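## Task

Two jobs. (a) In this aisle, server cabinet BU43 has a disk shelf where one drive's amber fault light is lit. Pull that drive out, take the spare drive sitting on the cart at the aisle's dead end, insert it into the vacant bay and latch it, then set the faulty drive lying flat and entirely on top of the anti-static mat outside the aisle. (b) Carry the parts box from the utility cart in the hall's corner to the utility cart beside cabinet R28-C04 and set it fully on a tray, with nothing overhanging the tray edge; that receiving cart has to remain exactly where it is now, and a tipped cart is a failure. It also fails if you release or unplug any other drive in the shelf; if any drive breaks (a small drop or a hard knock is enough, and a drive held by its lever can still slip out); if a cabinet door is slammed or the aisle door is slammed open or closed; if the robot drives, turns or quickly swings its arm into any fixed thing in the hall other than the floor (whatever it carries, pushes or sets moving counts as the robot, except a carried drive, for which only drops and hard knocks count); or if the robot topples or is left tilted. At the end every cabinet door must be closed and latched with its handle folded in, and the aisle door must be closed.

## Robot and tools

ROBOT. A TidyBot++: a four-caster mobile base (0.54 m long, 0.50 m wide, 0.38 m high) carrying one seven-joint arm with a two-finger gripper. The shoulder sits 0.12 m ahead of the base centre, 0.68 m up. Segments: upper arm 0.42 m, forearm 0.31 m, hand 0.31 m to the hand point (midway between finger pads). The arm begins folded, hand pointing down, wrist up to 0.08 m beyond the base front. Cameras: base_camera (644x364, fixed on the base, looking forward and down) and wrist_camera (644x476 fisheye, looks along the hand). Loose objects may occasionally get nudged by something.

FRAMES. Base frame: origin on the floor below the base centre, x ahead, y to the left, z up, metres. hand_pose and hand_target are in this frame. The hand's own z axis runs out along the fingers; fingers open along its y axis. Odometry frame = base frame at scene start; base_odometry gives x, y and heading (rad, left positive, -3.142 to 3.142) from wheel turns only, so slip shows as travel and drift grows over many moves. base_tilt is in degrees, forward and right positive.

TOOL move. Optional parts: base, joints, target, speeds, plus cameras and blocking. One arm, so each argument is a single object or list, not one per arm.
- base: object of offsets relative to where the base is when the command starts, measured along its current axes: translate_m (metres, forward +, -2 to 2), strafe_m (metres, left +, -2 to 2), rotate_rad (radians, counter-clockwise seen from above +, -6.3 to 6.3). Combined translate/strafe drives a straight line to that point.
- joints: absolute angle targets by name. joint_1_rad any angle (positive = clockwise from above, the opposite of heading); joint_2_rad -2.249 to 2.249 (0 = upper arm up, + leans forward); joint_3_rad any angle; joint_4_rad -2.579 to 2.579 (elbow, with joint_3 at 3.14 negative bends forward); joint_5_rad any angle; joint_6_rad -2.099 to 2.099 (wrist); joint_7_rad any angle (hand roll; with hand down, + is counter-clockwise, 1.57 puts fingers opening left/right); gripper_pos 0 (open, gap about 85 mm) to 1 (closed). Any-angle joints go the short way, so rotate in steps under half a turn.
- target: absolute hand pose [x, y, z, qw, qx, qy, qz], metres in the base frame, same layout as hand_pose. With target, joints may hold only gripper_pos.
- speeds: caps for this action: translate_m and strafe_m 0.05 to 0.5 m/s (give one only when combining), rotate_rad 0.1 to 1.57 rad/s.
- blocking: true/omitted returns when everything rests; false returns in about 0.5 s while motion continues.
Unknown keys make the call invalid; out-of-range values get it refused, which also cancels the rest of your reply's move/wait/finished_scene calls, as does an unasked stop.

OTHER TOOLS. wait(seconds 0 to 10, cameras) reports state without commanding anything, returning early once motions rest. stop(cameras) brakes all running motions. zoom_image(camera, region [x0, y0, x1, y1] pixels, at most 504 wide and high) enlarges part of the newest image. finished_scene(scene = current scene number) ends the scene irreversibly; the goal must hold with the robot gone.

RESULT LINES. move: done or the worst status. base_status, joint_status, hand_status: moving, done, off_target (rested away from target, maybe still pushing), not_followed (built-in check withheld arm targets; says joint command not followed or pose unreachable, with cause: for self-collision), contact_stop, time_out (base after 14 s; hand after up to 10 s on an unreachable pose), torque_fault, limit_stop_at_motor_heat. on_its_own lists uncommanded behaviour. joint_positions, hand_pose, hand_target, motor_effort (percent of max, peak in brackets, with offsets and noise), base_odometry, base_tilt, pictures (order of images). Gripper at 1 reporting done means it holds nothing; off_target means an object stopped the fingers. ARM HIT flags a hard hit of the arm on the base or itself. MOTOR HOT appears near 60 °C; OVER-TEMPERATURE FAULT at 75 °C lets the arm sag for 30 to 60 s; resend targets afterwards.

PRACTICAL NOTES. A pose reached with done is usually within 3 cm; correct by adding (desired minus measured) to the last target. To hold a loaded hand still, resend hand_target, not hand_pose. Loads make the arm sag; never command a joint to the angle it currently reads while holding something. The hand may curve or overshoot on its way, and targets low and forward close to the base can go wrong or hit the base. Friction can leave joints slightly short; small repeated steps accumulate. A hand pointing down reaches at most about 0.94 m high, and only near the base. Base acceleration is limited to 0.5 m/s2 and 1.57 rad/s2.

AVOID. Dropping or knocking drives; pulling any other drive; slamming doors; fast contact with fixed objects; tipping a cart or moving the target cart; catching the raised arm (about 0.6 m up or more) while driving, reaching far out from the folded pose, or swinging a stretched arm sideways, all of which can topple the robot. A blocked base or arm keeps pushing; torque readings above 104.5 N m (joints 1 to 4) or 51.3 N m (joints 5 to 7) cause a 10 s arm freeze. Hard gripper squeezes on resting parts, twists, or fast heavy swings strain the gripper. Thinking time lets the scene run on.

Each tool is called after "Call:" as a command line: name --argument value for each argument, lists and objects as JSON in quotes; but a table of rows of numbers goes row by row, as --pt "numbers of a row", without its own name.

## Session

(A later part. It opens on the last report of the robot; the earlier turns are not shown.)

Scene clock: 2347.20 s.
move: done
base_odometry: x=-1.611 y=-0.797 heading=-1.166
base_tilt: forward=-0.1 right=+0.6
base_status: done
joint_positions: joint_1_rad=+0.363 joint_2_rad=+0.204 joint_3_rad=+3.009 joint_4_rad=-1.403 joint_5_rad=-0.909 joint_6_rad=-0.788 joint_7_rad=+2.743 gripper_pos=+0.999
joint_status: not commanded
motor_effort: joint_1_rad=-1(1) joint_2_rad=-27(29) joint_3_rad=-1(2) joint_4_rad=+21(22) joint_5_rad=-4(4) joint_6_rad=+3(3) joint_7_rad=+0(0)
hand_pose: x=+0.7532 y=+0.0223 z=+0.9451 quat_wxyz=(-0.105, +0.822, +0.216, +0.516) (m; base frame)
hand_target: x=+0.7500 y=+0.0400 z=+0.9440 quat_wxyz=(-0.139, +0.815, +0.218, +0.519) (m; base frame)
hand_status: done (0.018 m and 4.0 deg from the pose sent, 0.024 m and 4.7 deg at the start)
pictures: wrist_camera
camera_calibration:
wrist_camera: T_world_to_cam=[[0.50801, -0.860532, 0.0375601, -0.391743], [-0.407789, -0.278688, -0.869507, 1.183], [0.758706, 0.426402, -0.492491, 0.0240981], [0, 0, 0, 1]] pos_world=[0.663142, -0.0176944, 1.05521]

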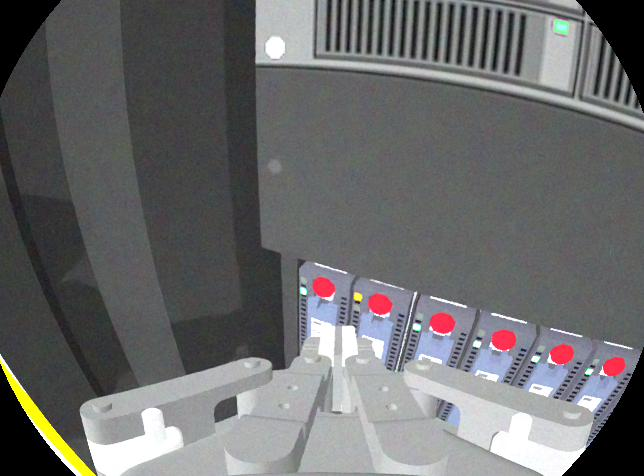

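Call:
move --base '{"translate_m": 0.01, "strafe_m": -0.005}' --speeds '{"translate_m": 0.05}' --cameras '["wrist_camera"]'

Call:
zoom_image --camera "wrist_camera" --region '[240, 210, 420, 390]'

Scene clock: 2360.20 s.
move: done
base_odometry: x=-1.611 y=-0.808 heading=-1.165
base_tilt: forward=+0.0 right=+0.5
base_status: done
joint_positions: joint_1_rad=+0.364 joint_2_rad=+0.208 joint_3_rad=+3.008 joint_4_rad=-1.403 joint_5_rad=-0.909 joint_6_rad=-0.788 joint_7_rad=+2.743 gripper_pos=+0.999
joint_status: not commanded
motor_effort: joint_1_rad=+0(1) joint_2_rad=-27(29) joint_3_rad=-1(2) joint_4_rad=+20(22) joint_5_rad=-4(4) joint_6_rad=+2(3) joint_7_rad=+0(0)
hand_pose: x=+0.7541 y=+0.0221 z=+0.9428 quat_wxyz=(-0.106, +0.823, +0.216, +0.515) (m; base frame)
hand_target: x=+0.7500 y=+0.0400 z=+0.9440 quat_wxyz=(-0.139, +0.815, +0.218, +0.519) (m; base frame)
hand_status: not commanded
pictures: wrist_camera
camera_calibration:
wrist_camera: T_world_to_cam=[[0.508376, -0.860459, 0.0341239, -0.389285], [-0.410899, -0.277211, -0.868514, 1.18265], [0.75678, 0.42751, -0.494489, 0.0256593], [0, 0, 0, 1]] pos_world=[0.664434, -0.0180911, 1.05312]

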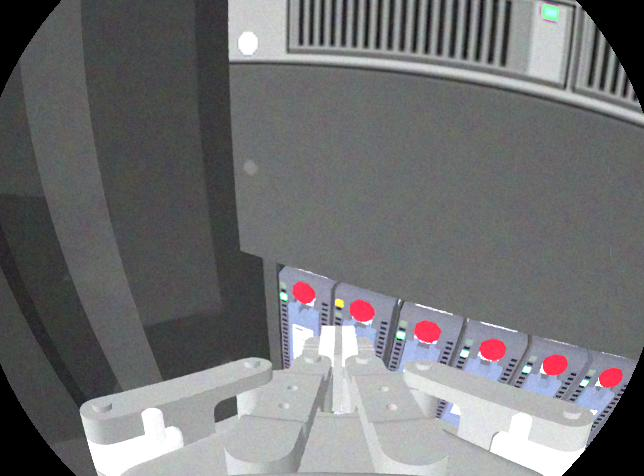

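Scaled by 2.800.

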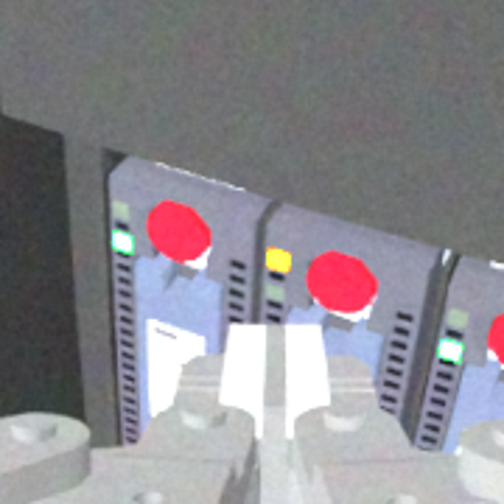

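Call:
move --base '{"translate_m": 0.012}' --speeds '{"translate_m": 0.05}' --cameras '["wrist_camera"]'

Call:
zoom_image --camera "wrist_camera" --region '[240, 210, 420, 390]'

Scene clock: 2369.43 s.
move: done
base_odometry: x=-1.607 y=-0.819 heading=-1.165
base_tilt: forward=+0.0 right=+0.5
base_status: done
joint_positions: joint_1_rad=+0.370 joint_2_rad=+0.203 joint_3_rad=+3.008 joint_4_rad=-1.406 joint_5_rad=-0.909 joint_6_rad=-0.801 joint_7_rad=+2.743 gripper_pos=+0.999
joint_status: not commanded
motor_effort: joint_1_rad=+0(3) joint_2_rad=-25(29) joint_3_rad=-2(3) joint_4_rad=+21(24) joint_5_rad=-5(6) joint_6_rad=+4(6) joint_7_rad=+0(0)
hand_pose: x=+0.7503 y=+0.0220 z=+0.9429 quat_wxyz=(-0.109, +0.824, +0.217, +0.513) (m; base frame)
hand_target: x=+0.7500 y=+0.0400 z=+0.9440 quat_wxyz=(-0.139, +0.815, +0.218, +0.519) (m; base frame)
hand_status: not commanded
pictures: wrist_camera
camera_calibration:
wrist_camera: T_world_to_cam=[[0.512459, -0.858181, 0.0301788, -0.386884], [-0.414082, -0.277751, -0.866828, 1.18198], [0.752277, 0.431718, -0.497694, 0.0349225], [0, 0, 0, 1]] pos_world=[0.661427, -0.0187978, 1.05363]

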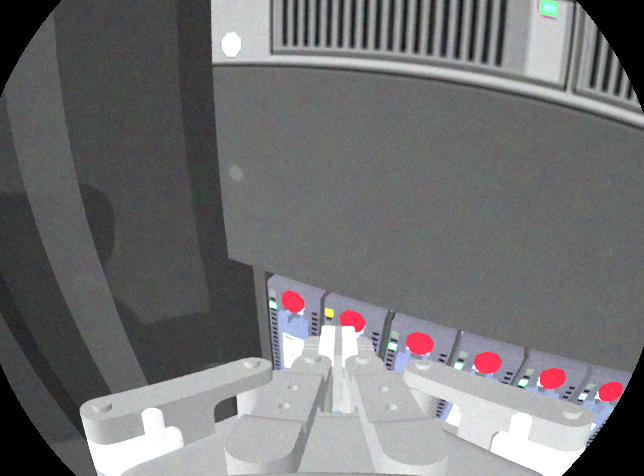

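Scaled by 2.800.

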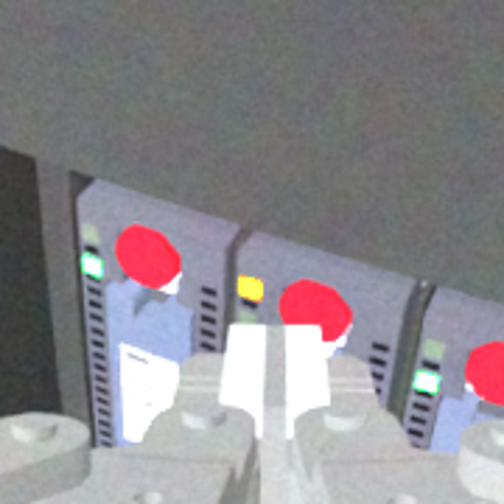

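Call:
move --base '{"translate_m": 0.02}' --speeds '{"translate_m": 0.05}' --cameras '["wrist_camera"]'

Call:
zoom_image --camera "wrist_camera" --region '[240, 210, 420, 390]'

Scene clock: 2375.83 s.
move: done
base_odometry: x=-1.599 y=-0.837 heading=-1.166
base_tilt: forward=-0.1 right=+0.6
base_status: done
joint_positions: joint_1_rad=+0.388 joint_2_rad=+0.176 joint_3_rad=+3.008 joint_4_rad=-1.426 joint_5_rad=-0.909 joint_6_rad=-0.840 joint_7_rad=+2.743 gripper_pos=+0.999
joint_status: not commanded
motor_effort: joint_1_rad=-4(6) joint_2_rad=-18(26) joint_3_rad=-3(4) joint_4_rad=+24(27) joint_5_rad=-7(9) joint_6_rad=+9(12) joint_7_rad=+0(0)
hand_pose: x=+0.7342 y=+0.0229 z=+0.9430 quat_wxyz=(-0.115, +0.826, +0.221, +0.505) (m; base frame)
hand_target: x=+0.7500 y=+0.0400 z=+0.9440 quat_wxyz=(-0.139, +0.815, +0.218, +0.519) (m; base frame)
hand_status: not commanded
pictures: wrist_camera
camera_calibration:
wrist_camera: T_world_to_cam=[[0.524659, -0.851081, 0.0198368, -0.377169], [-0.424886, -0.281976, -0.86021, 1.17748], [0.737702, 0.442889, -0.509554, 0.0682905], [0, 0, 0, 1]] pos_world=[0.647803, -0.0192242, 1.05516]

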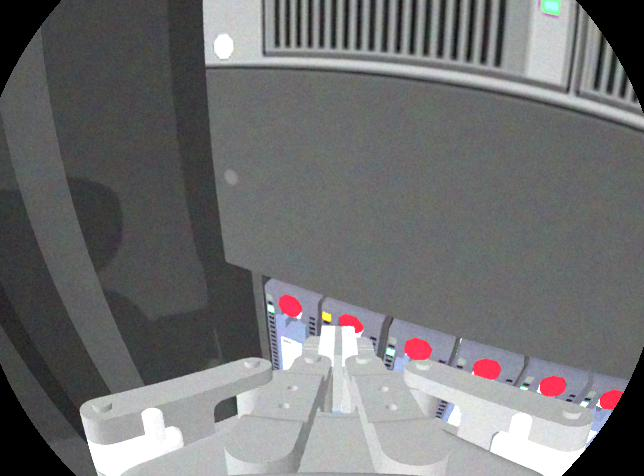

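Scaled by 2.800.

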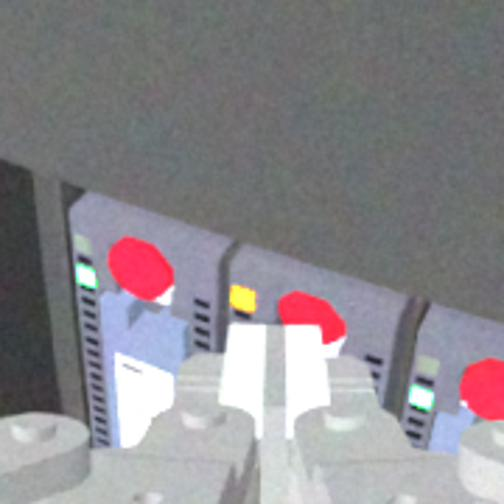

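Call:
move --base '{"translate_m": 0.025}' --speeds '{"translate_m": 0.05}' --cameras '["wrist_camera"]'

Call:
zoom_image --camera "wrist_camera" --region '[240, 210, 420, 390]'

Scene clock: 2387.53 s.
move: done
base_odometry: x=-1.590 y=-0.860 heading=-1.166
base_tilt: forward=-0.1 right=+0.5
base_status: done
joint_positions: joint_1_rad=+0.416 joint_2_rad=+0.139 joint_3_rad=+3.009 joint_4_rad=-1.453 joint_5_rad=-0.909 joint_6_rad=-0.897 joint_7_rad=+2.743 gripper_pos=+0.999
joint_status: not commanded
motor_effort: joint_1_rad=-7(12) joint_2_rad=-10(19) joint_3_rad=-6(9) joint_4_rad=+29(31) joint_5_rad=-13(15) joint_6_rad=+17(20) joint_7_rad=+0(1)
hand_pose: x=+0.7111 y=+0.0235 z=+0.9430 quat_wxyz=(-0.123, +0.830, +0.227, +0.494) (m; base frame)
hand_target: x=+0.7500 y=+0.0400 z=+0.9440 quat_wxyz=(-0.139, +0.815, +0.218, +0.519) (m; base frame)
hand_status: not commanded
pictures: wrist_camera
camera_calibration:
wrist_camera: T_world_to_cam=[[0.54007, -0.841607, 0.00466696, -0.361407], [-0.440492, -0.287386, -0.850515, 1.16992], [0.717141, 0.457282, -0.52593, 0.114838], [0, 0, 0, 1]] pos_world=[0.62817, -0.0204583, 1.05711]

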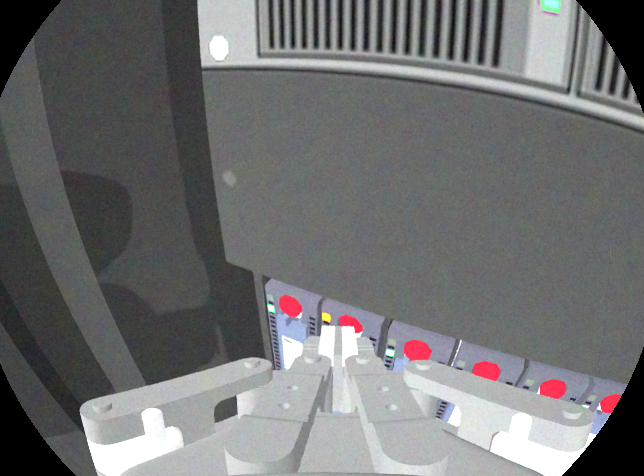

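Scaled by 2.800.

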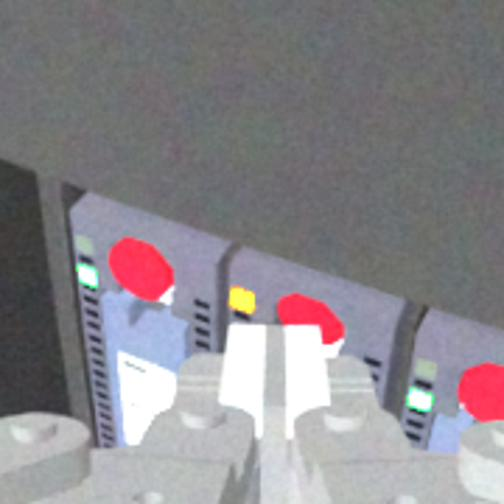

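Call:
move --base '{"translate_m": -0.1}' --speeds '{"translate_m": 0.1}' --cameras '[]'

Call:
move --target '[0.70, 0.06, 0.88, 0, 0.7071, 0, 0.7071]' --cameras '["wrist_camera"]'

Call:
zoom_image --camera "wrist_camera" --region '[290, 170, 410, 290]'

Scene clock: 2426.37 s.
move: done
base_odometry: x=-1.629 y=-0.768 heading=-1.166
base_tilt: forward=-0.1 right=+0.5
base_status: done
joint_positions: joint_1_rad=+0.390 joint_2_rad=+0.204 joint_3_rad=+3.006 joint_4_rad=-1.427 joint_5_rad=-0.928 joint_6_rad=-0.845 joint_7_rad=+2.743 gripper_pos=+0.999
joint_status: not commanded
motor_effort: joint_1_rad=+0(8) joint_2_rad=-27(29) joint_3_rad=-1(6) joint_4_rad=+21(28) joint_5_rad=-4(12) joint_6_rad=+2(16) joint_7_rad=+0(1)
hand_pose: x=+0.7403 y=+0.0233 z=+0.9300 quat_wxyz=(-0.130, +0.830, +0.213, +0.498) (m; base frame)
hand_target: x=+0.7500 y=+0.0400 z=+0.9440 quat_wxyz=(-0.139, +0.815, +0.218, +0.519) (m; base frame)
hand_status: not commanded
pictures: none
No camera images: "cameras" was empty.

Scene clock: 2431.13 s.
move: done
base_odometry: x=-1.629 y=-0.768 heading=-1.166
base_tilt: forward=-0.1 right=+0.5
base_status: not commanded
joint_positions: joint_1_rad=-0.191 joint_2_rad=+0.110 joint_3_rad=+3.124 joint_4_rad=-2.200 joint_5_rad=-0.377 joint_6_rad=+0.735 joint_7_rad=+1.826 gripper_pos=+0.999
joint_status: not commanded
motor_effort: joint_1_rad=-1(3) joint_2_rad=-22(29) joint_3_rad=+0(11) joint_4_rad=+18(21) joint_5_rad=+3(6) joint_6_rad=+7(8) joint_7_rad=+0(0)
hand_pose: x=+0.7020 y=+0.0456 z=+0.8758 quat_wxyz=(+0.007, +0.721, -0.023, +0.693) (m; base frame)
hand_target: x=+0.7000 y=+0.0600 z=+0.8800 quat_wxyz=(+0.000, +0.707, +0.000, +0.707) (m; base frame)
hand_status: done (0.015 m and 3.5 deg from the pose sent, 0.074 m and 40.1 deg at the start)
pictures: wrist_camera
camera_calibration:
wrist_camera: T_world_to_cam=[[0.0086304, -0.99987, -0.013601, 0.0587498], [-0.0904956, 0.0127648, -0.995815, 0.982956], [0.995859, 0.00982512, -0.0903737, -0.480833], [0, 0, 0, 1]] pos_world=[0.567288, 0.0509193, 0.936187]

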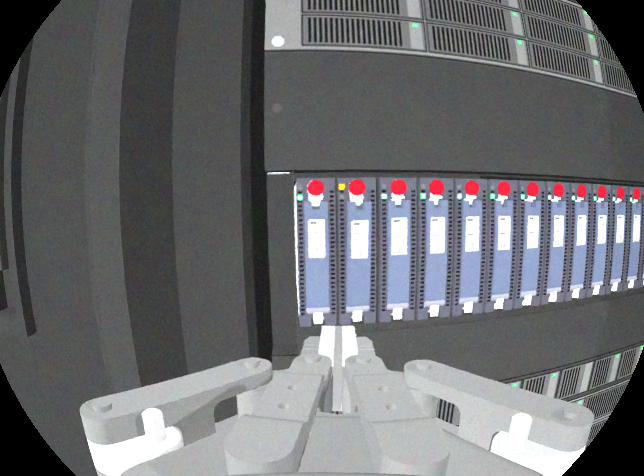

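Scaled by 4.200.

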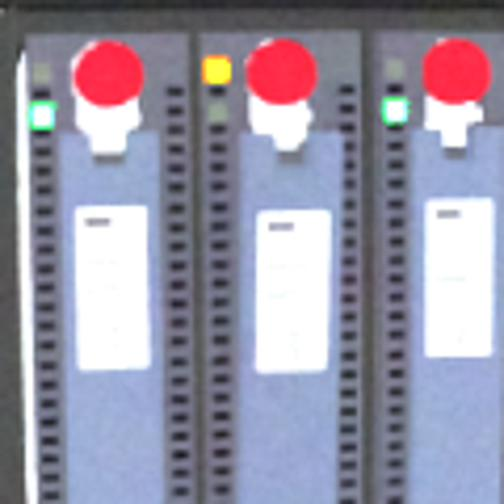

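Call:
move --target '[0.72, -0.06, 0.89, -0.2706, 0.6533, 0.2706, 0.6533]' --cameras '["wrist_camera"]'

Call:
zoom_image --camera "wrist_camera" --region '[250, 170, 450, 340]'

Scene clock: 2450.47 s.
move: done
base_odometry: x=-1.629 y=-0.768 heading=-1.166
base_tilt: forward=-0.1 right=+0.5
base_status: not commanded
joint_positions: joint_1_rad=+0.658 joint_2_rad=+0.491 joint_3_rad=+3.115 joint_4_rad=-1.622 joint_5_rad=+1.429 joint_6_rad=+1.359 joint_7_rad=+0.585 gripper_pos=+0.999
joint_status: not commanded
motor_effort: joint_1_rad=-1(3) joint_2_rad=-33(34) joint_3_rad=-3(4) joint_4_rad=+16(19) joint_5_rad=-6(7) joint_6_rad=+4(8) joint_7_rad=+0(0)
hand_pose: x=+0.7360 y=-0.0820 z=+0.8972 quat_wxyz=(-0.231, +0.656, +0.242, +0.676) (m; base frame)
hand_target: x=+0.7200 y=-0.0600 z=+0.8900 quat_wxyz=(-0.271, +0.653, +0.271, +0.653) (m; base frame)
hand_status: done (0.028 m and 6.2 deg from the pose sent, 0.108 m and 47.5 deg at the start)
pictures: wrist_camera
camera_calibration:
wrist_camera: T_world_to_cam=[[0.66765, -0.743658, 0.0348751, -0.576393], [0.000362843, -0.0465202, -0.998917, 0.94005], [0.744475, 0.66694, -0.0307894, -0.325974], [0, 0, 0, 1]] pos_world=[0.627167, -0.167502, 0.949098]

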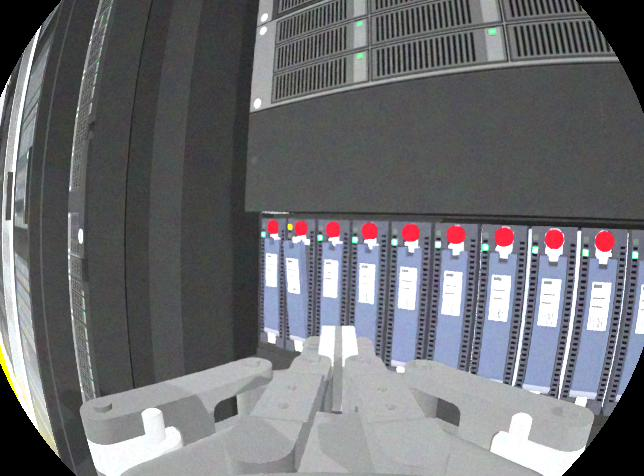

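Scaled by 2.520.

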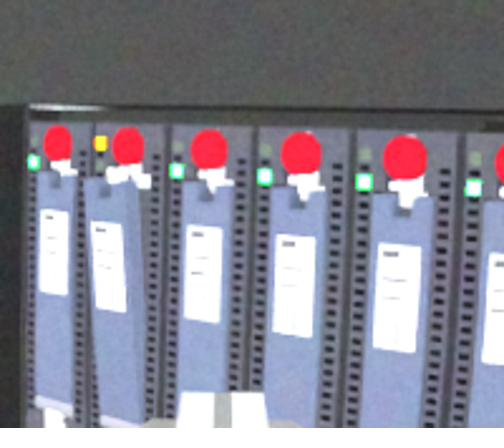

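Call:
move --target '[0.72, 0.05, 0.91, 0, 0.7071, 0, 0.7071]' --joints '{"gripper_pos": 0.5}' --cameras '["wrist_camera"]'

Call:
zoom_image --camera "wrist_camera" --region '[240, 180, 440, 380]'

Scene clock: 2466.20 s.
move: done
base_odometry: x=-1.629 y=-0.768 heading=-1.166
base_tilt: forward=-0.1 right=+0.5
base_status: not commanded
joint_positions: joint_1_rad=-0.152 joint_2_rad=+0.135 joint_3_rad=+3.120 joint_4_rad=-2.096 joint_5_rad=-0.191 joint_6_rad=+0.724 joint_7_rad=+1.741 gripper_pos=+0.500
joint_status: all done
motor_effort: joint_1_rad=+0(3) joint_2_rad=-24(34) joint_3_rad=+0(4) joint_4_rad=+19(20) joint_5_rad=+2(6) joint_6_rad=+7(8) joint_7_rad=+0(1)
hand_pose: x=+0.7295 y=+0.0682 z=+0.9229 quat_wxyz=(-0.011, +0.687, +0.022, +0.726) (m; base frame)
hand_target: x=+0.7200 y=+0.0500 z=+0.9100 quat_wxyz=(+0.000, +0.707, +0.000, +0.707) (m; base frame)
hand_status: done (0.024 m and 4.2 deg from the pose sent, 0.134 m and 39.1 deg at the start)
pictures: wrist_camera
camera_calibration:
wrist_camera: T_world_to_cam=[[0.0962469, -0.994902, 0.0301004, -0.022877], [0.00438933, -0.0298163, -0.999546, 0.969129], [0.995348, 0.0963353, 0.00149723, -0.59454], [0, 0, 0, 1]] pos_world=[0.589722, 0.0634106, 0.970268]

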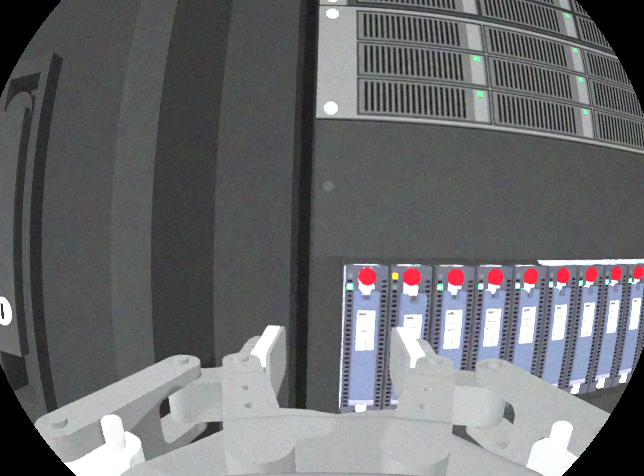

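Scaled by 2.520.

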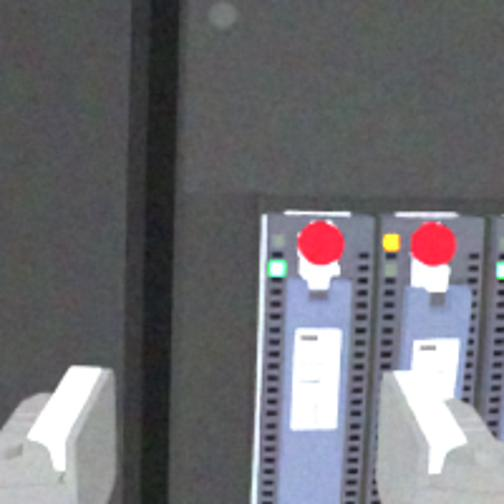

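Call:
move --target '[0.72, 0.05, 0.90, 0, 0.7071, 0, 0.7071]' --base '{"strafe_m": -0.046}' --speeds '{"strafe_m": 0.1}' --cameras '["wrist_camera"]'

Call:
zoom_image --camera "wrist_camera" --region '[240, 180, 440, 380]'

Scene clock: 2484.80 s.
move: done
base_odometry: x=-1.672 y=-0.786 heading=-1.166
base_tilt: forward=-0.1 right=+0.5
base_status: done
joint_positions: joint_1_rad=-0.162 joint_2_rad=+0.135 joint_3_rad=+3.131 joint_4_rad=-2.118 joint_5_rad=-0.192 joint_6_rad=+0.723 joint_7_rad=+1.742 gripper_pos=+0.500
joint_status: not commanded
motor_effort: joint_1_rad=-1(2) joint_2_rad=-23(24) joint_3_rad=+0(2) joint_4_rad=+19(20) joint_5_rad=+2(2) joint_6_rad=+8(8) joint_7_rad=+0(0)
hand_pose: x=+0.7257 y=+0.0670 z=+0.9105 quat_wxyz=(-0.009, +0.695, +0.023, +0.718) (m; base frame)
hand_target: x=+0.7200 y=+0.0500 z=+0.9000 quat_wxyz=(+0.000, +0.707, +0.000, +0.707) (m; base frame)
hand_status: done (0.021 m and 3.4 deg from the pose sent, 0.031 m and 4.2 deg at the start)
pictures: wrist_camera
camera_calibration:
wrist_camera: T_world_to_cam=[[0.0949682, -0.994925, 0.0332495, -0.0253158], [-0.0178513, -0.0350971, -0.999224, 0.972922], [0.99532, 0.094301, -0.0210938, -0.569853], [0, 0, 0, 1]] pos_world=[0.586958, 0.0626971, 0.960988]

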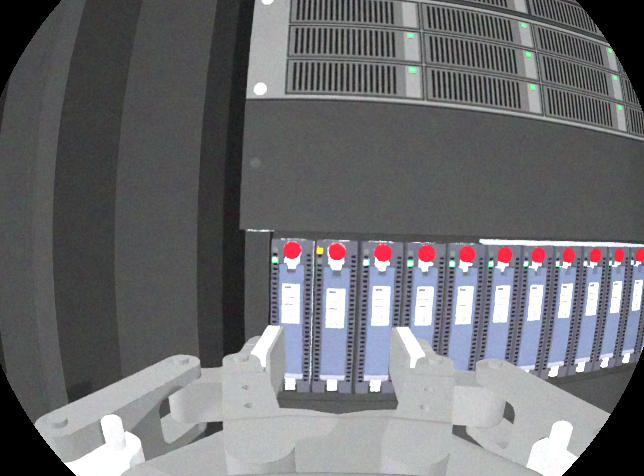

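Scaled by 2.520.

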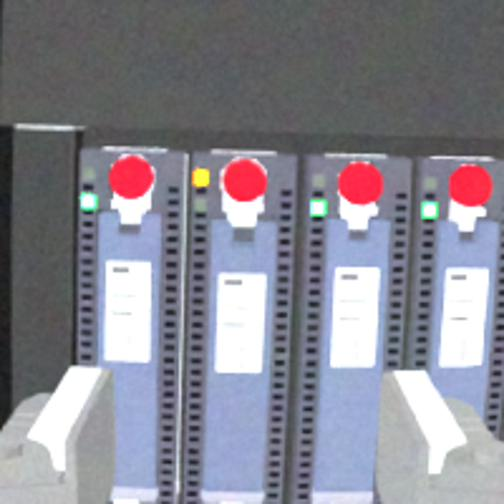

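Call:
move --base '{"translate_m": 0.05}' --speeds '{"translate_m": 0.05}' --joints '{"gripper_pos": 0.72}' --cameras '["wrist_camera"]'

Call:
zoom_image --camera "wrist_camera" --region '[250, 210, 430, 390]'

Scene clock: 2498.57 s.
move: done
base_odometry: x=-1.652 y=-0.832 heading=-1.166
base_tilt: forward=-0.1 right=+0.5
base_status: done
joint_positions: joint_1_rad=-0.162 joint_2_rad=+0.135 joint_3_rad=+3.131 joint_4_rad=-2.118 joint_5_rad=-0.192 joint_6_rad=+0.723 joint_7_rad=+1.742 gripper_pos=+0.720
joint_status: all done
motor_effort: joint_1_rad=+0(1) joint_2_rad=-23(26) joint_3_rad=+0(1) joint_4_rad=+19(20) joint_5_rad=+2(2) joint_6_rad=+7(8) joint_7_rad=+0(0)
hand_pose: x=+0.7255 y=+0.0669 z=+0.9105 quat_wxyz=(-0.009, +0.695, +0.023, +0.718) (m; base frame)
hand_target: x=+0.7200 y=+0.0500 z=+0.9000 quat_wxyz=(+0.000, +0.707, +0.000, +0.707) (m; base frame)
hand_status: not commanded
pictures: wrist_camera
camera_calibration:
wrist_camera: T_world_to_cam=[[0.0949682, -0.994925, 0.0332495, -0.0252968], [-0.0178513, -0.0350971, -0.999224, 0.972918], [0.99532, 0.094301, -0.0210938, -0.569654], [0, 0, 0, 1]] pos_world=[0.586758, 0.0626971, 0.960988]

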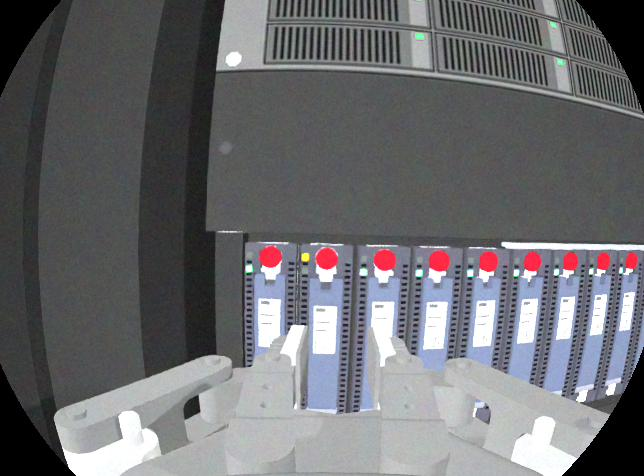

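Scaled by 2.800.

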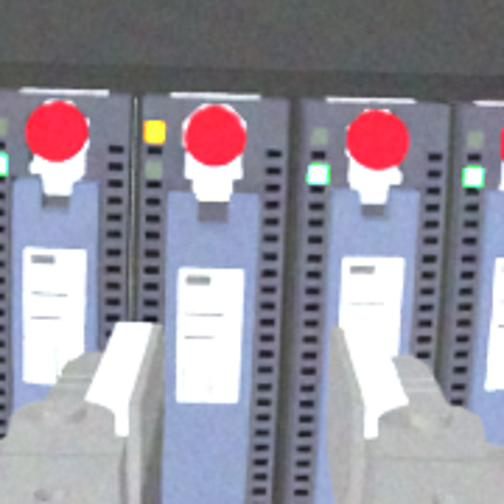

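Call:
move --base '{"translate_m": 0.012, "strafe_m": 0.008}' --speeds '{"translate_m": 0.05}' --cameras '["wrist_camera"]'

Call:
zoom_image --camera "wrist_camera" --region '[250, 210, 430, 390]'

Scene clock: 2506.43 s.
move: done
base_odometry: x=-1.640 y=-0.840 heading=-1.167
base_tilt: forward=-0.1 right=+0.5
base_status: done
joint_positions: joint_1_rad=-0.162 joint_2_rad=+0.134 joint_3_rad=+3.131 joint_4_rad=-2.119 joint_5_rad=-0.192 joint_6_rad=+0.723 joint_7_rad=+1.742 gripper_pos=+0.720
joint_status: not commanded
motor_effort: joint_1_rad=+0(2) joint_2_rad=-23(26) joint_3_rad=+0(1) joint_4_rad=+18(19) joint_5_rad=+2(2) joint_6_rad=+7(8) joint_7_rad=+0(1)
hand_pose: x=+0.7255 y=+0.0669 z=+0.9105 quat_wxyz=(-0.009, +0.695, +0.023, +0.718) (m; base frame)
hand_target: x=+0.7200 y=+0.0500 z=+0.9000 quat_wxyz=(+0.000, +0.707, +0.000, +0.707) (m; base frame)
hand_status: not commanded
pictures: wrist_camera
camera_calibration:
wrist_camera: T_world_to_cam=[[0.0948693, -0.994934, 0.0332606, -0.0253422], [-0.0178538, -0.0351064, -0.999224, 0.973014], [0.99533, 0.0942019, -0.0210939, -0.569542], [0, 0, 0, 1]] pos_world=[0.586658, 0.0625972, 0.961088]

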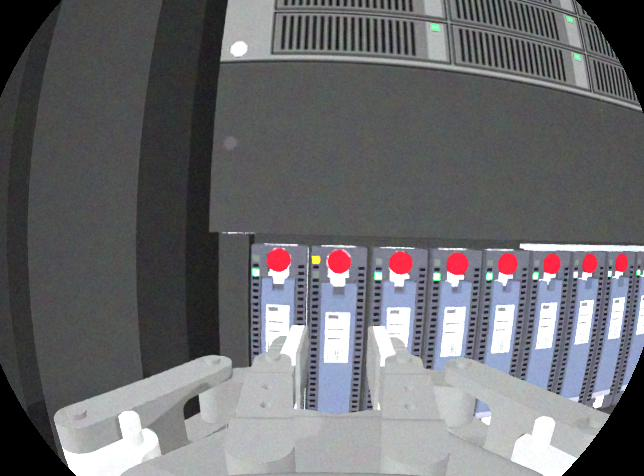

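Scaled by 2.800.

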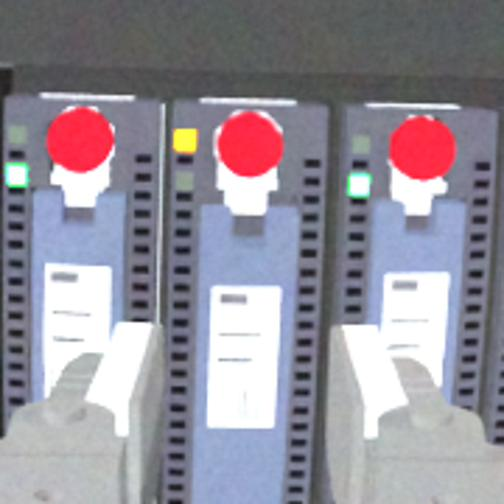

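Call:
move --base '{"translate_m": 0.009}' --speeds '{"translate_m": 0.05}' --cameras '[]'

Call:
move --joints '{"gripper_pos": 0.8}' --cameras '["wrist_camera"]'

Call:
zoom_image --camera "wrist_camera" --region '[250, 210, 430, 390]'

Scene clock: 2516.53 s.
move: done
base_odometry: x=-1.636 y=-0.849 heading=-1.166
base_tilt: forward=-0.1 right=+0.5
base_status: done
joint_positions: joint_1_rad=-0.163 joint_2_rad=+0.134 joint_3_rad=+3.131 joint_4_rad=-2.119 joint_5_rad=-0.192 joint_6_rad=+0.723 joint_7_rad=+1.742 gripper_pos=+0.720
joint_status: not commanded
motor_effort: joint_1_rad=-1(1) joint_2_rad=-24(27) joint_3_rad=+0(1) joint_4_rad=+19(19) joint_5_rad=+2(2) joint_6_rad=+7(8) joint_7_rad=+0(1)
hand_pose: x=+0.7254 y=+0.0669 z=+0.9104 quat_wxyz=(-0.009, +0.696, +0.023, +0.718) (m; base frame)
hand_target: x=+0.7200 y=+0.0500 z=+0.9000 quat_wxyz=(+0.000, +0.707, +0.000, +0.707) (m; base frame)
hand_status: not commanded
pictures: none
No camera images: "cameras" was empty.

Scene clock: 2517.03 s.
move: done
base_odometry: x=-1.636 y=-0.849 heading=-1.166
base_tilt: forward=+0.0 right=+0.5
base_status: not commanded
joint_positions: joint_1_rad=-0.163 joint_2_rad=+0.134 joint_3_rad=+3.131 joint_4_rad=-2.119 joint_5_rad=-0.192 joint_6_rad=+0.723 joint_7_rad=+1.742 gripper_pos=+0.800
joint_status: all done
motor_effort: joint_1_rad=+0(1) joint_2_rad=-24(24) joint_3_rad=+0(0) joint_4_rad=+19(19) joint_5_rad=+2(2) joint_6_rad=+7(7) joint_7_rad=+0(0)
hand_pose: x=+0.7254 y=+0.0669 z=+0.9104 quat_wxyz=(-0.009, +0.696, +0.023, +0.718) (m; base frame)
hand_target: x=+0.7200 y=+0.0500 z=+0.9000 quat_wxyz=(+0.000, +0.707, +0.000, +0.707) (m; base frame)
hand_status: not commanded
pictures: wrist_camera
camera_calibration:
wrist_camera: T_world_to_cam=[[0.0948768, -0.994931, 0.033341, -0.0254209], [-0.0180449, -0.0352054, -0.999217, 0.973026], [0.995325, 0.0942009, -0.0212936, -0.569349], [0, 0, 0, 1]] pos_world=[0.586657, 0.0625969, 0.960989]

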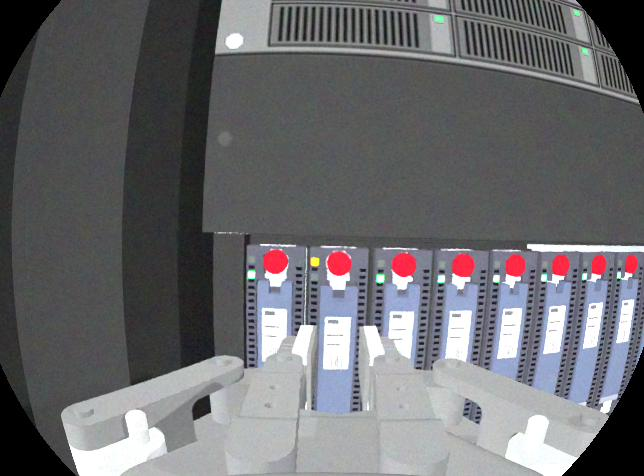

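Scaled by 2.800.

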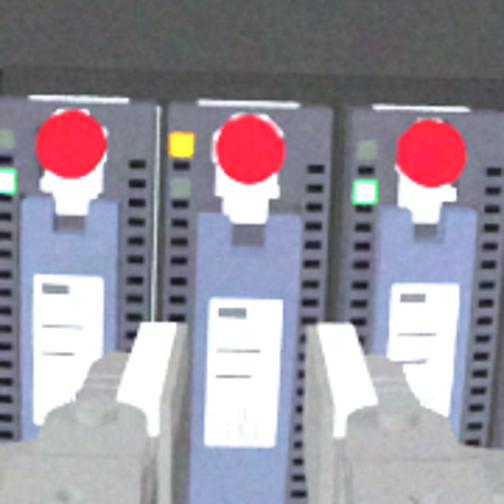

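Call:
move --joints '{"gripper_pos": 0.9}' --cameras '["wrist_camera"]'

Call:
zoom_image --camera "wrist_camera" --region '[250, 210, 430, 390]'

Scene clock: 2525.27 s.
move: done
base_odometry: x=-1.636 y=-0.849 heading=-1.166
base_tilt: forward=-0.1 right=+0.5
base_status: not commanded
joint_positions: joint_1_rad=-0.163 joint_2_rad=+0.134 joint_3_rad=+3.131 joint_4_rad=-2.119 joint_5_rad=-0.192 joint_6_rad=+0.723 joint_7_rad=+1.742 gripper_pos=+0.900
joint_status: all done
motor_effort: joint_1_rad=-1(1) joint_2_rad=-24(24) joint_3_rad=+0(0) joint_4_rad=+19(19) joint_5_rad=+2(2) joint_6_rad=+8(8) joint_7_rad=+0(1)
hand_pose: x=+0.7254 y=+0.0669 z=+0.9104 quat_wxyz=(-0.009, +0.696, +0.023, +0.718) (m; base frame)
hand_target: x=+0.7200 y=+0.0500 z=+0.9000 quat_wxyz=(+0.000, +0.707, +0.000, +0.707) (m; base frame)
hand_status: not commanded
pictures: wrist_camera
camera_calibration:
wrist_camera: T_world_to_cam=[[0.0948768, -0.994931, 0.033341, -0.0254209], [-0.0180449, -0.0352054, -0.999217, 0.973026], [0.995325, 0.0942009, -0.0212936, -0.569349], [0, 0, 0, 1]] pos_world=[0.586657, 0.0625969, 0.960989]

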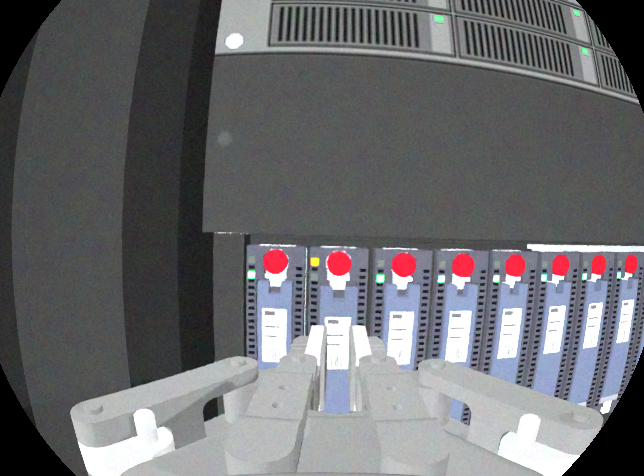

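Scaled by 2.800.

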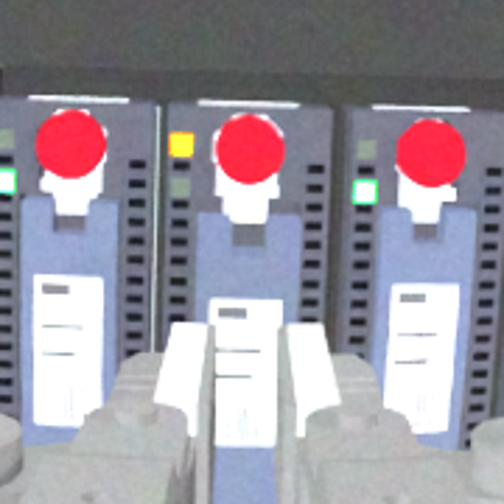

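Call:
move --joints '{"gripper_pos": 0.72}' --cameras '[]'

Call:
move --base '{"translate_m": 0.012}' --speeds '{"translate_m": 0.05}' --cameras '["wrist_camera"]'

Call:
zoom_image --camera "wrist_camera" --region '[250, 210, 430, 390]'

Scene clock: 2535.67 s.
move: done
base_odometry: x=-1.636 y=-0.849 heading=-1.166
base_tilt: forward=-0.1 right=+0.4
base_status: not commanded
joint_positions: joint_1_rad=-0.163 joint_2_rad=+0.134 joint_3_rad=+3.131 joint_4_rad=-2.119 joint_5_rad=-0.192 joint_6_rad=+0.723 joint_7_rad=+1.742 gripper_pos=+0.720
joint_status: all done
motor_effort: joint_1_rad=+0(1) joint_2_rad=-24(24) joint_3_rad=+0(0) joint_4_rad=+19(19) joint_5_rad=+2(2) joint_6_rad=+8(8) joint_7_rad=+0(1)
hand_pose: x=+0.7254 y=+0.0669 z=+0.9104 quat_wxyz=(-0.009, +0.696, +0.023, +0.718) (m; base frame)
hand_target: x=+0.7200 y=+0.0500 z=+0.9000 quat_wxyz=(+0.000, +0.707, +0.000, +0.707) (m; base frame)
hand_status: not commanded
pictures: none
No camera images: "cameras" was empty.

Scene clock: 2536.30 s.
move: done
base_odometry: x=-1.631 y=-0.860 heading=-1.166
base_tilt: forward=-0.1 right=+0.5
base_status: done
joint_positions: joint_1_rad=-0.163 joint_2_rad=+0.131 joint_3_rad=+3.131 joint_4_rad=-2.123 joint_5_rad=-0.192 joint_6_rad=+0.723 joint_7_rad=+1.742 gripper_pos=+0.720
joint_status: not commanded
motor_effort: joint_1_rad=-1(1) joint_2_rad=-23(25) joint_3_rad=+0(2) joint_4_rad=+19(24) joint_5_rad=+2(2) joint_6_rad=+7(8) joint_7_rad=+0(0)
hand_pose: x=+0.7239 y=+0.0667 z=+0.9103 quat_wxyz=(-0.009, +0.696, +0.023, +0.718) (m; base frame)
hand_target: x=+0.7200 y=+0.0500 z=+0.9000 quat_wxyz=(+0.000, +0.707, +0.000, +0.707) (m; base frame)
hand_status: not commanded
pictures: wrist_camera
camera_calibration:
wrist_camera: T_world_to_cam=[[0.0948961, -0.994931, 0.0332839, -0.0254305], [-0.0186473, -0.0352055, -0.999206, 0.973235], [0.995313, 0.0942001, -0.0218936, -0.567253], [0, 0, 0, 1]] pos_world=[0.585156, 0.0623969, 0.960889]

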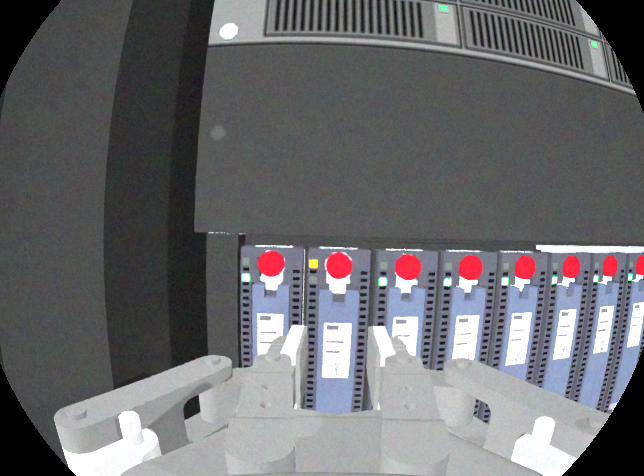

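Scaled by 2.800.

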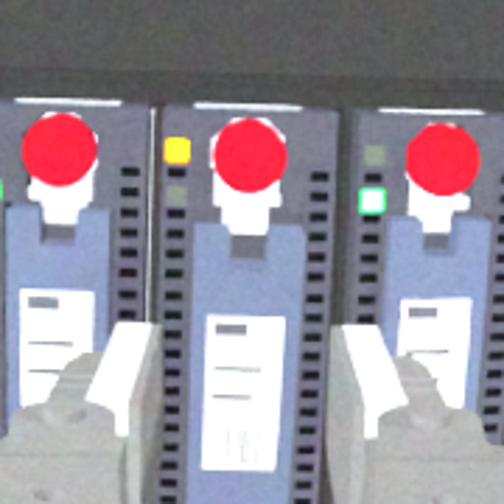

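Call:
move --base '{"translate_m": -0.004}' --speeds '{"translate_m": 0.05}' --cameras '[]'

Call:
move --joints '{"gripper_pos": 0.9}' --cameras '["wrist_camera"]'

Call:
zoom_image --camera "wrist_camera" --region '[250, 210, 430, 390]'

Scene clock: 2552.83 s.
move: done
base_odometry: x=-1.633 y=-0.856 heading=-1.166
base_tilt: forward=-0.1 right=+0.5
base_status: done
joint_positions: joint_1_rad=-0.163 joint_2_rad=+0.131 joint_3_rad=+3.131 joint_4_rad=-2.123 joint_5_rad=-0.192 joint_6_rad=+0.723 joint_7_rad=+1.742 gripper_pos=+0.720
joint_status: not commanded
motor_effort: joint_1_rad=+0(1) joint_2_rad=-23(27) joint_3_rad=+0(1) joint_4_rad=+19(19) joint_5_rad=+2(2) joint_6_rad=+7(8) joint_7_rad=+0(0)
hand_pose: x=+0.7238 y=+0.0666 z=+0.9105 quat_wxyz=(-0.009, +0.696, +0.023, +0.718) (m; base frame)
hand_target: x=+0.7200 y=+0.0500 z=+0.9000 quat_wxyz=(+0.000, +0.707, +0.000, +0.707) (m; base frame)
hand_status: not commanded
pictures: none
No camera images: "cameras" was empty.

Scene clock: 2553.43 s.
move: done
base_odometry: x=-1.633 y=-0.856 heading=-1.166
base_tilt: forward=+0.0 right=+0.5
base_status: not commanded
joint_positions: joint_1_rad=-0.164 joint_2_rad=+0.131 joint_3_rad=+3.131 joint_4_rad=-2.123 joint_5_rad=-0.192 joint_6_rad=+0.723 joint_7_rad=+1.742 gripper_pos=+0.879
joint_status: all done
motor_effort: joint_1_rad=+0(2) joint_2_rad=-22(24) joint_3_rad=+0(3) joint_4_rad=+19(19) joint_5_rad=+2(2) joint_6_rad=+7(8) joint_7_rad=+1(1)
hand_pose: x=+0.7237 y=+0.0674 z=+0.9105 quat_wxyz=(-0.009, +0.696, +0.024, +0.718) (m; base frame)
hand_target: x=+0.7200 y=+0.0500 z=+0.9000 quat_wxyz=(+0.000, +0.707, +0.000, +0.707) (m; base frame)
hand_status: not commanded
pictures: wrist_camera
camera_calibration:
wrist_camera: T_world_to_cam=[[0.0960842, -0.994816, 0.0332949, -0.0256347], [-0.0183052, -0.03521, -0.999212, 0.973254], [0.995205, 0.0953991, -0.0215934, -0.567398], [0, 0, 0, 1]] pos_world=[0.584956, 0.0628957, 0.961089]

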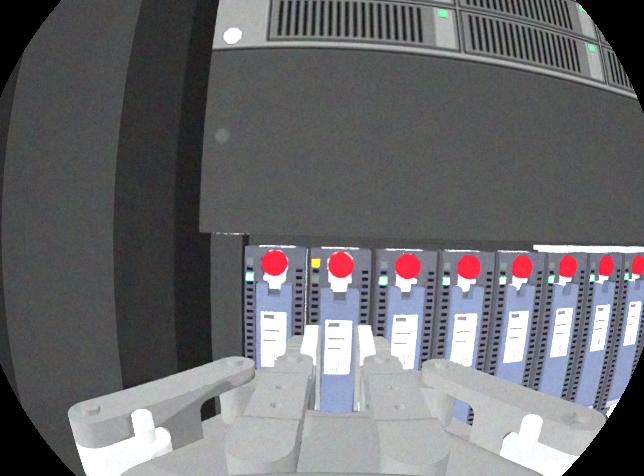

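Scaled by 2.800.

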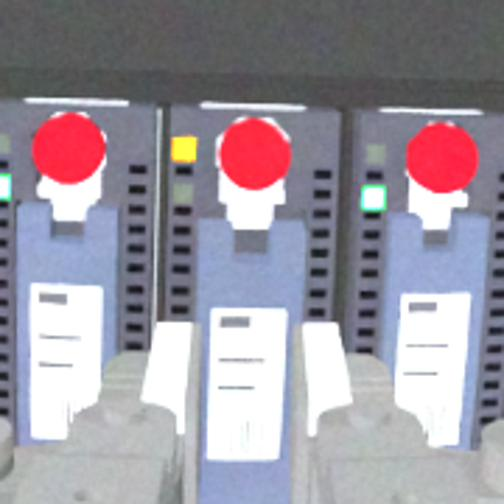

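Call:
move --joints '{"gripper_pos": 1.0}' --cameras '[]'

Call:
move --base '{"translate_m": -0.02}' --speeds '{"translate_m": 0.05}' --cameras '["wrist_camera"]'

Call:
zoom_image --camera "wrist_camera" --region '[250, 210, 430, 390]'

Scene clock: 2562.47 s.
move: off_target
base_odometry: x=-1.633 y=-0.856 heading=-1.166
base_tilt: forward=-0.1 right=+0.5
base_status: not commanded
joint_positions: joint_1_rad=-0.164 joint_2_rad=+0.131 joint_3_rad=+3.131 joint_4_rad=-2.123 joint_5_rad=-0.192 joint_6_rad=+0.723 joint_7_rad=+1.742 gripper_pos=+0.890
joint_status: gripper_pos off_target (ended at +0.890, target +1.000)
motor_effort: joint_1_rad=+1(1) joint_2_rad=-21(22) joint_3_rad=+0(0) joint_4_rad=+18(19) joint_5_rad=+2(2) joint_6_rad=+7(7) joint_7_rad=+0(1)
hand_pose: x=+0.7237 y=+0.0674 z=+0.9105 quat_wxyz=(-0.009, +0.696, +0.024, +0.718) (m; base frame)
hand_target: x=+0.7200 y=+0.0500 z=+0.9000 quat_wxyz=(+0.000, +0.707, +0.000, +0.707) (m; base frame)
hand_status: not commanded
pictures: none
No camera images: "cameras" was empty.

Scene clock: 2563.33 s.
move: done
base_odometry: x=-1.641 y=-0.838 heading=-1.166
base_tilt: forward=-0.1 right=+0.5
base_status: done
joint_positions: joint_1_rad=-0.164 joint_2_rad=+0.133 joint_3_rad=+3.132 joint_4_rad=-2.128 joint_5_rad=-0.193 joint_6_rad=+0.722 joint_7_rad=+1.742 gripper_pos=+0.901
joint_status: not commanded
motor_effort: joint_1_rad=-1(2) joint_2_rad=-25(29) joint_3_rad=-1(1) joint_4_rad=+19(21) joint_5_rad=+2(3) joint_6_rad=+8(10) joint_7_rad=+1(1)
hand_pose: x=+0.7234 y=+0.0667 z=+0.9055 quat_wxyz=(-0.009, +0.699, +0.024, +0.715) (m; base frame)
hand_target: x=+0.7200 y=+0.0500 z=+0.9000 quat_wxyz=(+0.000, +0.707, +0.000, +0.707) (m; base frame)
hand_status: not commanded
pictures: wrist_camera
camera_calibration:
wrist_camera: T_world_to_cam=[[0.0952069, -0.994906, 0.0331321, -0.0252525], [-0.0275154, -0.0359007, -0.998976, 0.974762], [0.995077, 0.0941978, -0.0307932, -0.558655], [0, 0, 0, 1]] pos_world=[0.58513, 0.0624949, 0.957398]

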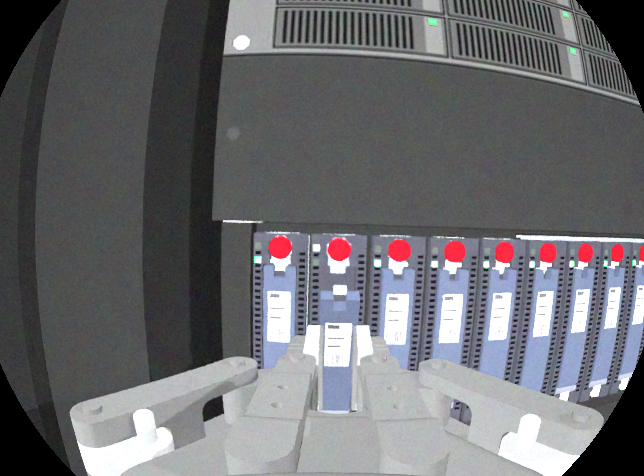

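Scaled by 2.800.

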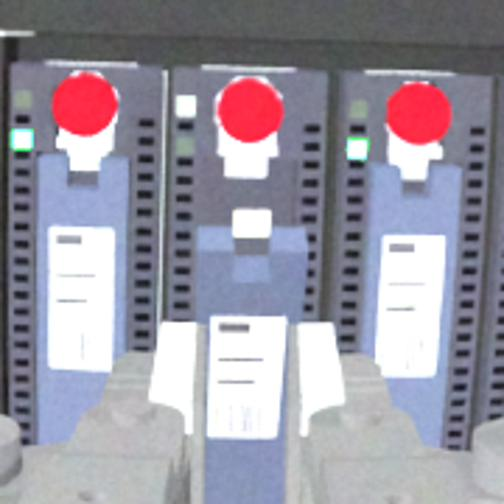

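Call:
move --base '{"translate_m": -0.02}' --speeds '{"translate_m": 0.05}' --cameras '["wrist_camera"]'

Call:
zoom_image --camera "wrist_camera" --region '[250, 210, 430, 390]'

Scene clock: 2570.00 s.
move: done
base_odometry: x=-1.649 y=-0.819 heading=-1.166
base_tilt: forward=-0.1 right=+0.5
base_status: done
joint_positions: joint_1_rad=-0.164 joint_2_rad=+0.140 joint_3_rad=+3.132 joint_4_rad=-2.131 joint_5_rad=-0.194 joint_6_rad=+0.719 joint_7_rad=+1.742 gripper_pos=+0.903
joint_status: not commanded
motor_effort: joint_1_rad=+0(2) joint_2_rad=-27(31) joint_3_rad=+0(1) joint_4_rad=+20(21) joint_5_rad=+2(3) joint_6_rad=+9(12) joint_7_rad=+1(1)
hand_pose: x=+0.7243 y=+0.0668 z=+0.8986 quat_wxyz=(-0.008, +0.704, +0.024, +0.710) (m; base frame)
hand_target: x=+0.7200 y=+0.0500 z=+0.9000 quat_wxyz=(+0.000, +0.707, +0.000, +0.707) (m; base frame)
hand_status: not commanded
pictures: wrist_camera
camera_calibration:
wrist_camera: T_world_to_cam=[[0.095801, -0.994831, 0.0336699, -0.0259044], [-0.040686, -0.0377107, -0.99846, 0.97708], [0.994569, 0.0942835, -0.0440885, -0.54743], [0, 0, 0, 1]] pos_world=[0.586692, 0.0626895, 0.952312]

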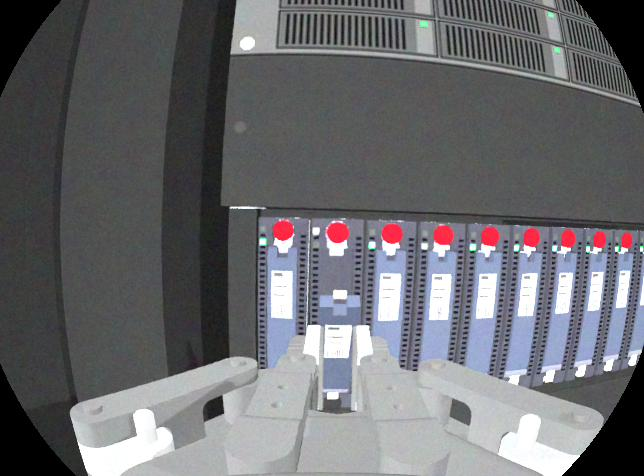

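Scaled by 2.800.

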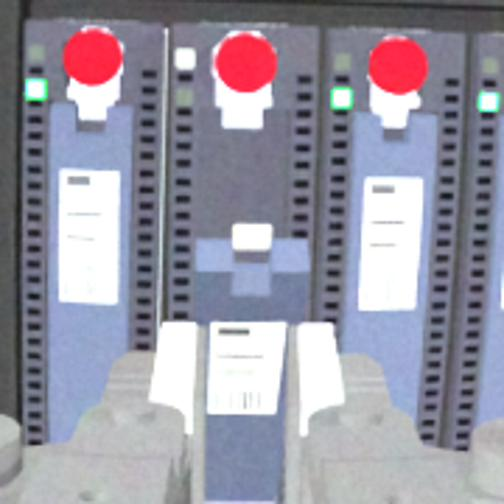

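Call:
move --base '{"translate_m": -0.045}' --speeds '{"translate_m": 0.05}' --cameras '["wrist_camera"]'

Call:
zoom_image --camera "wrist_camera" --region '[250, 190, 430, 390]'

Scene clock: 2579.47 s.
move: done
base_odometry: x=-1.667 y=-0.778 heading=-1.166
base_tilt: forward=-0.1 right=+0.5
base_status: done
joint_positions: joint_1_rad=-0.164 joint_2_rad=+0.142 joint_3_rad=+3.133 joint_4_rad=-2.131 joint_5_rad=-0.194 joint_6_rad=+0.718 joint_7_rad=+1.742 gripper_pos=+0.903
joint_status: not commanded
motor_effort: joint_1_rad=-2(2) joint_2_rad=-26(31) joint_3_rad=-1(2) joint_4_rad=+19(20) joint_5_rad=+3(3) joint_6_rad=+8(11) joint_7_rad=+1(1)
hand_pose: x=+0.7247 y=+0.0667 z=+0.8975 quat_wxyz=(-0.008, +0.704, +0.024, +0.709) (m; base frame)
hand_target: x=+0.7200 y=+0.0500 z=+0.9000 quat_wxyz=(+0.000, +0.707, +0.000, +0.707) (m; base frame)
hand_status: not commanded
pictures: wrist_camera
camera_calibration:
wrist_camera: T_world_to_cam=[[0.0954755, -0.994858, 0.0337802, -0.0259432], [-0.042678, -0.0379951, -0.998366, 0.977302], [0.994516, 0.0938778, -0.0460862, -0.546094], [0, 0, 0, 1]] pos_world=[0.587286, 0.062589, 0.951414]

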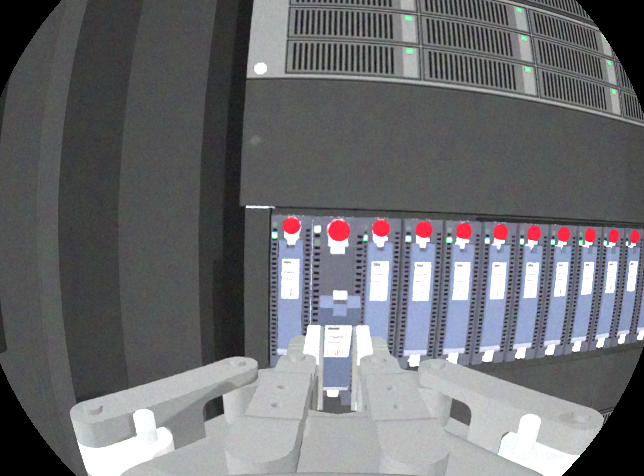

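Scaled by 2.520.

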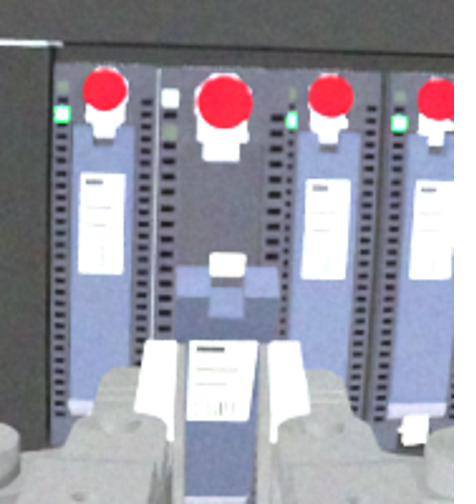

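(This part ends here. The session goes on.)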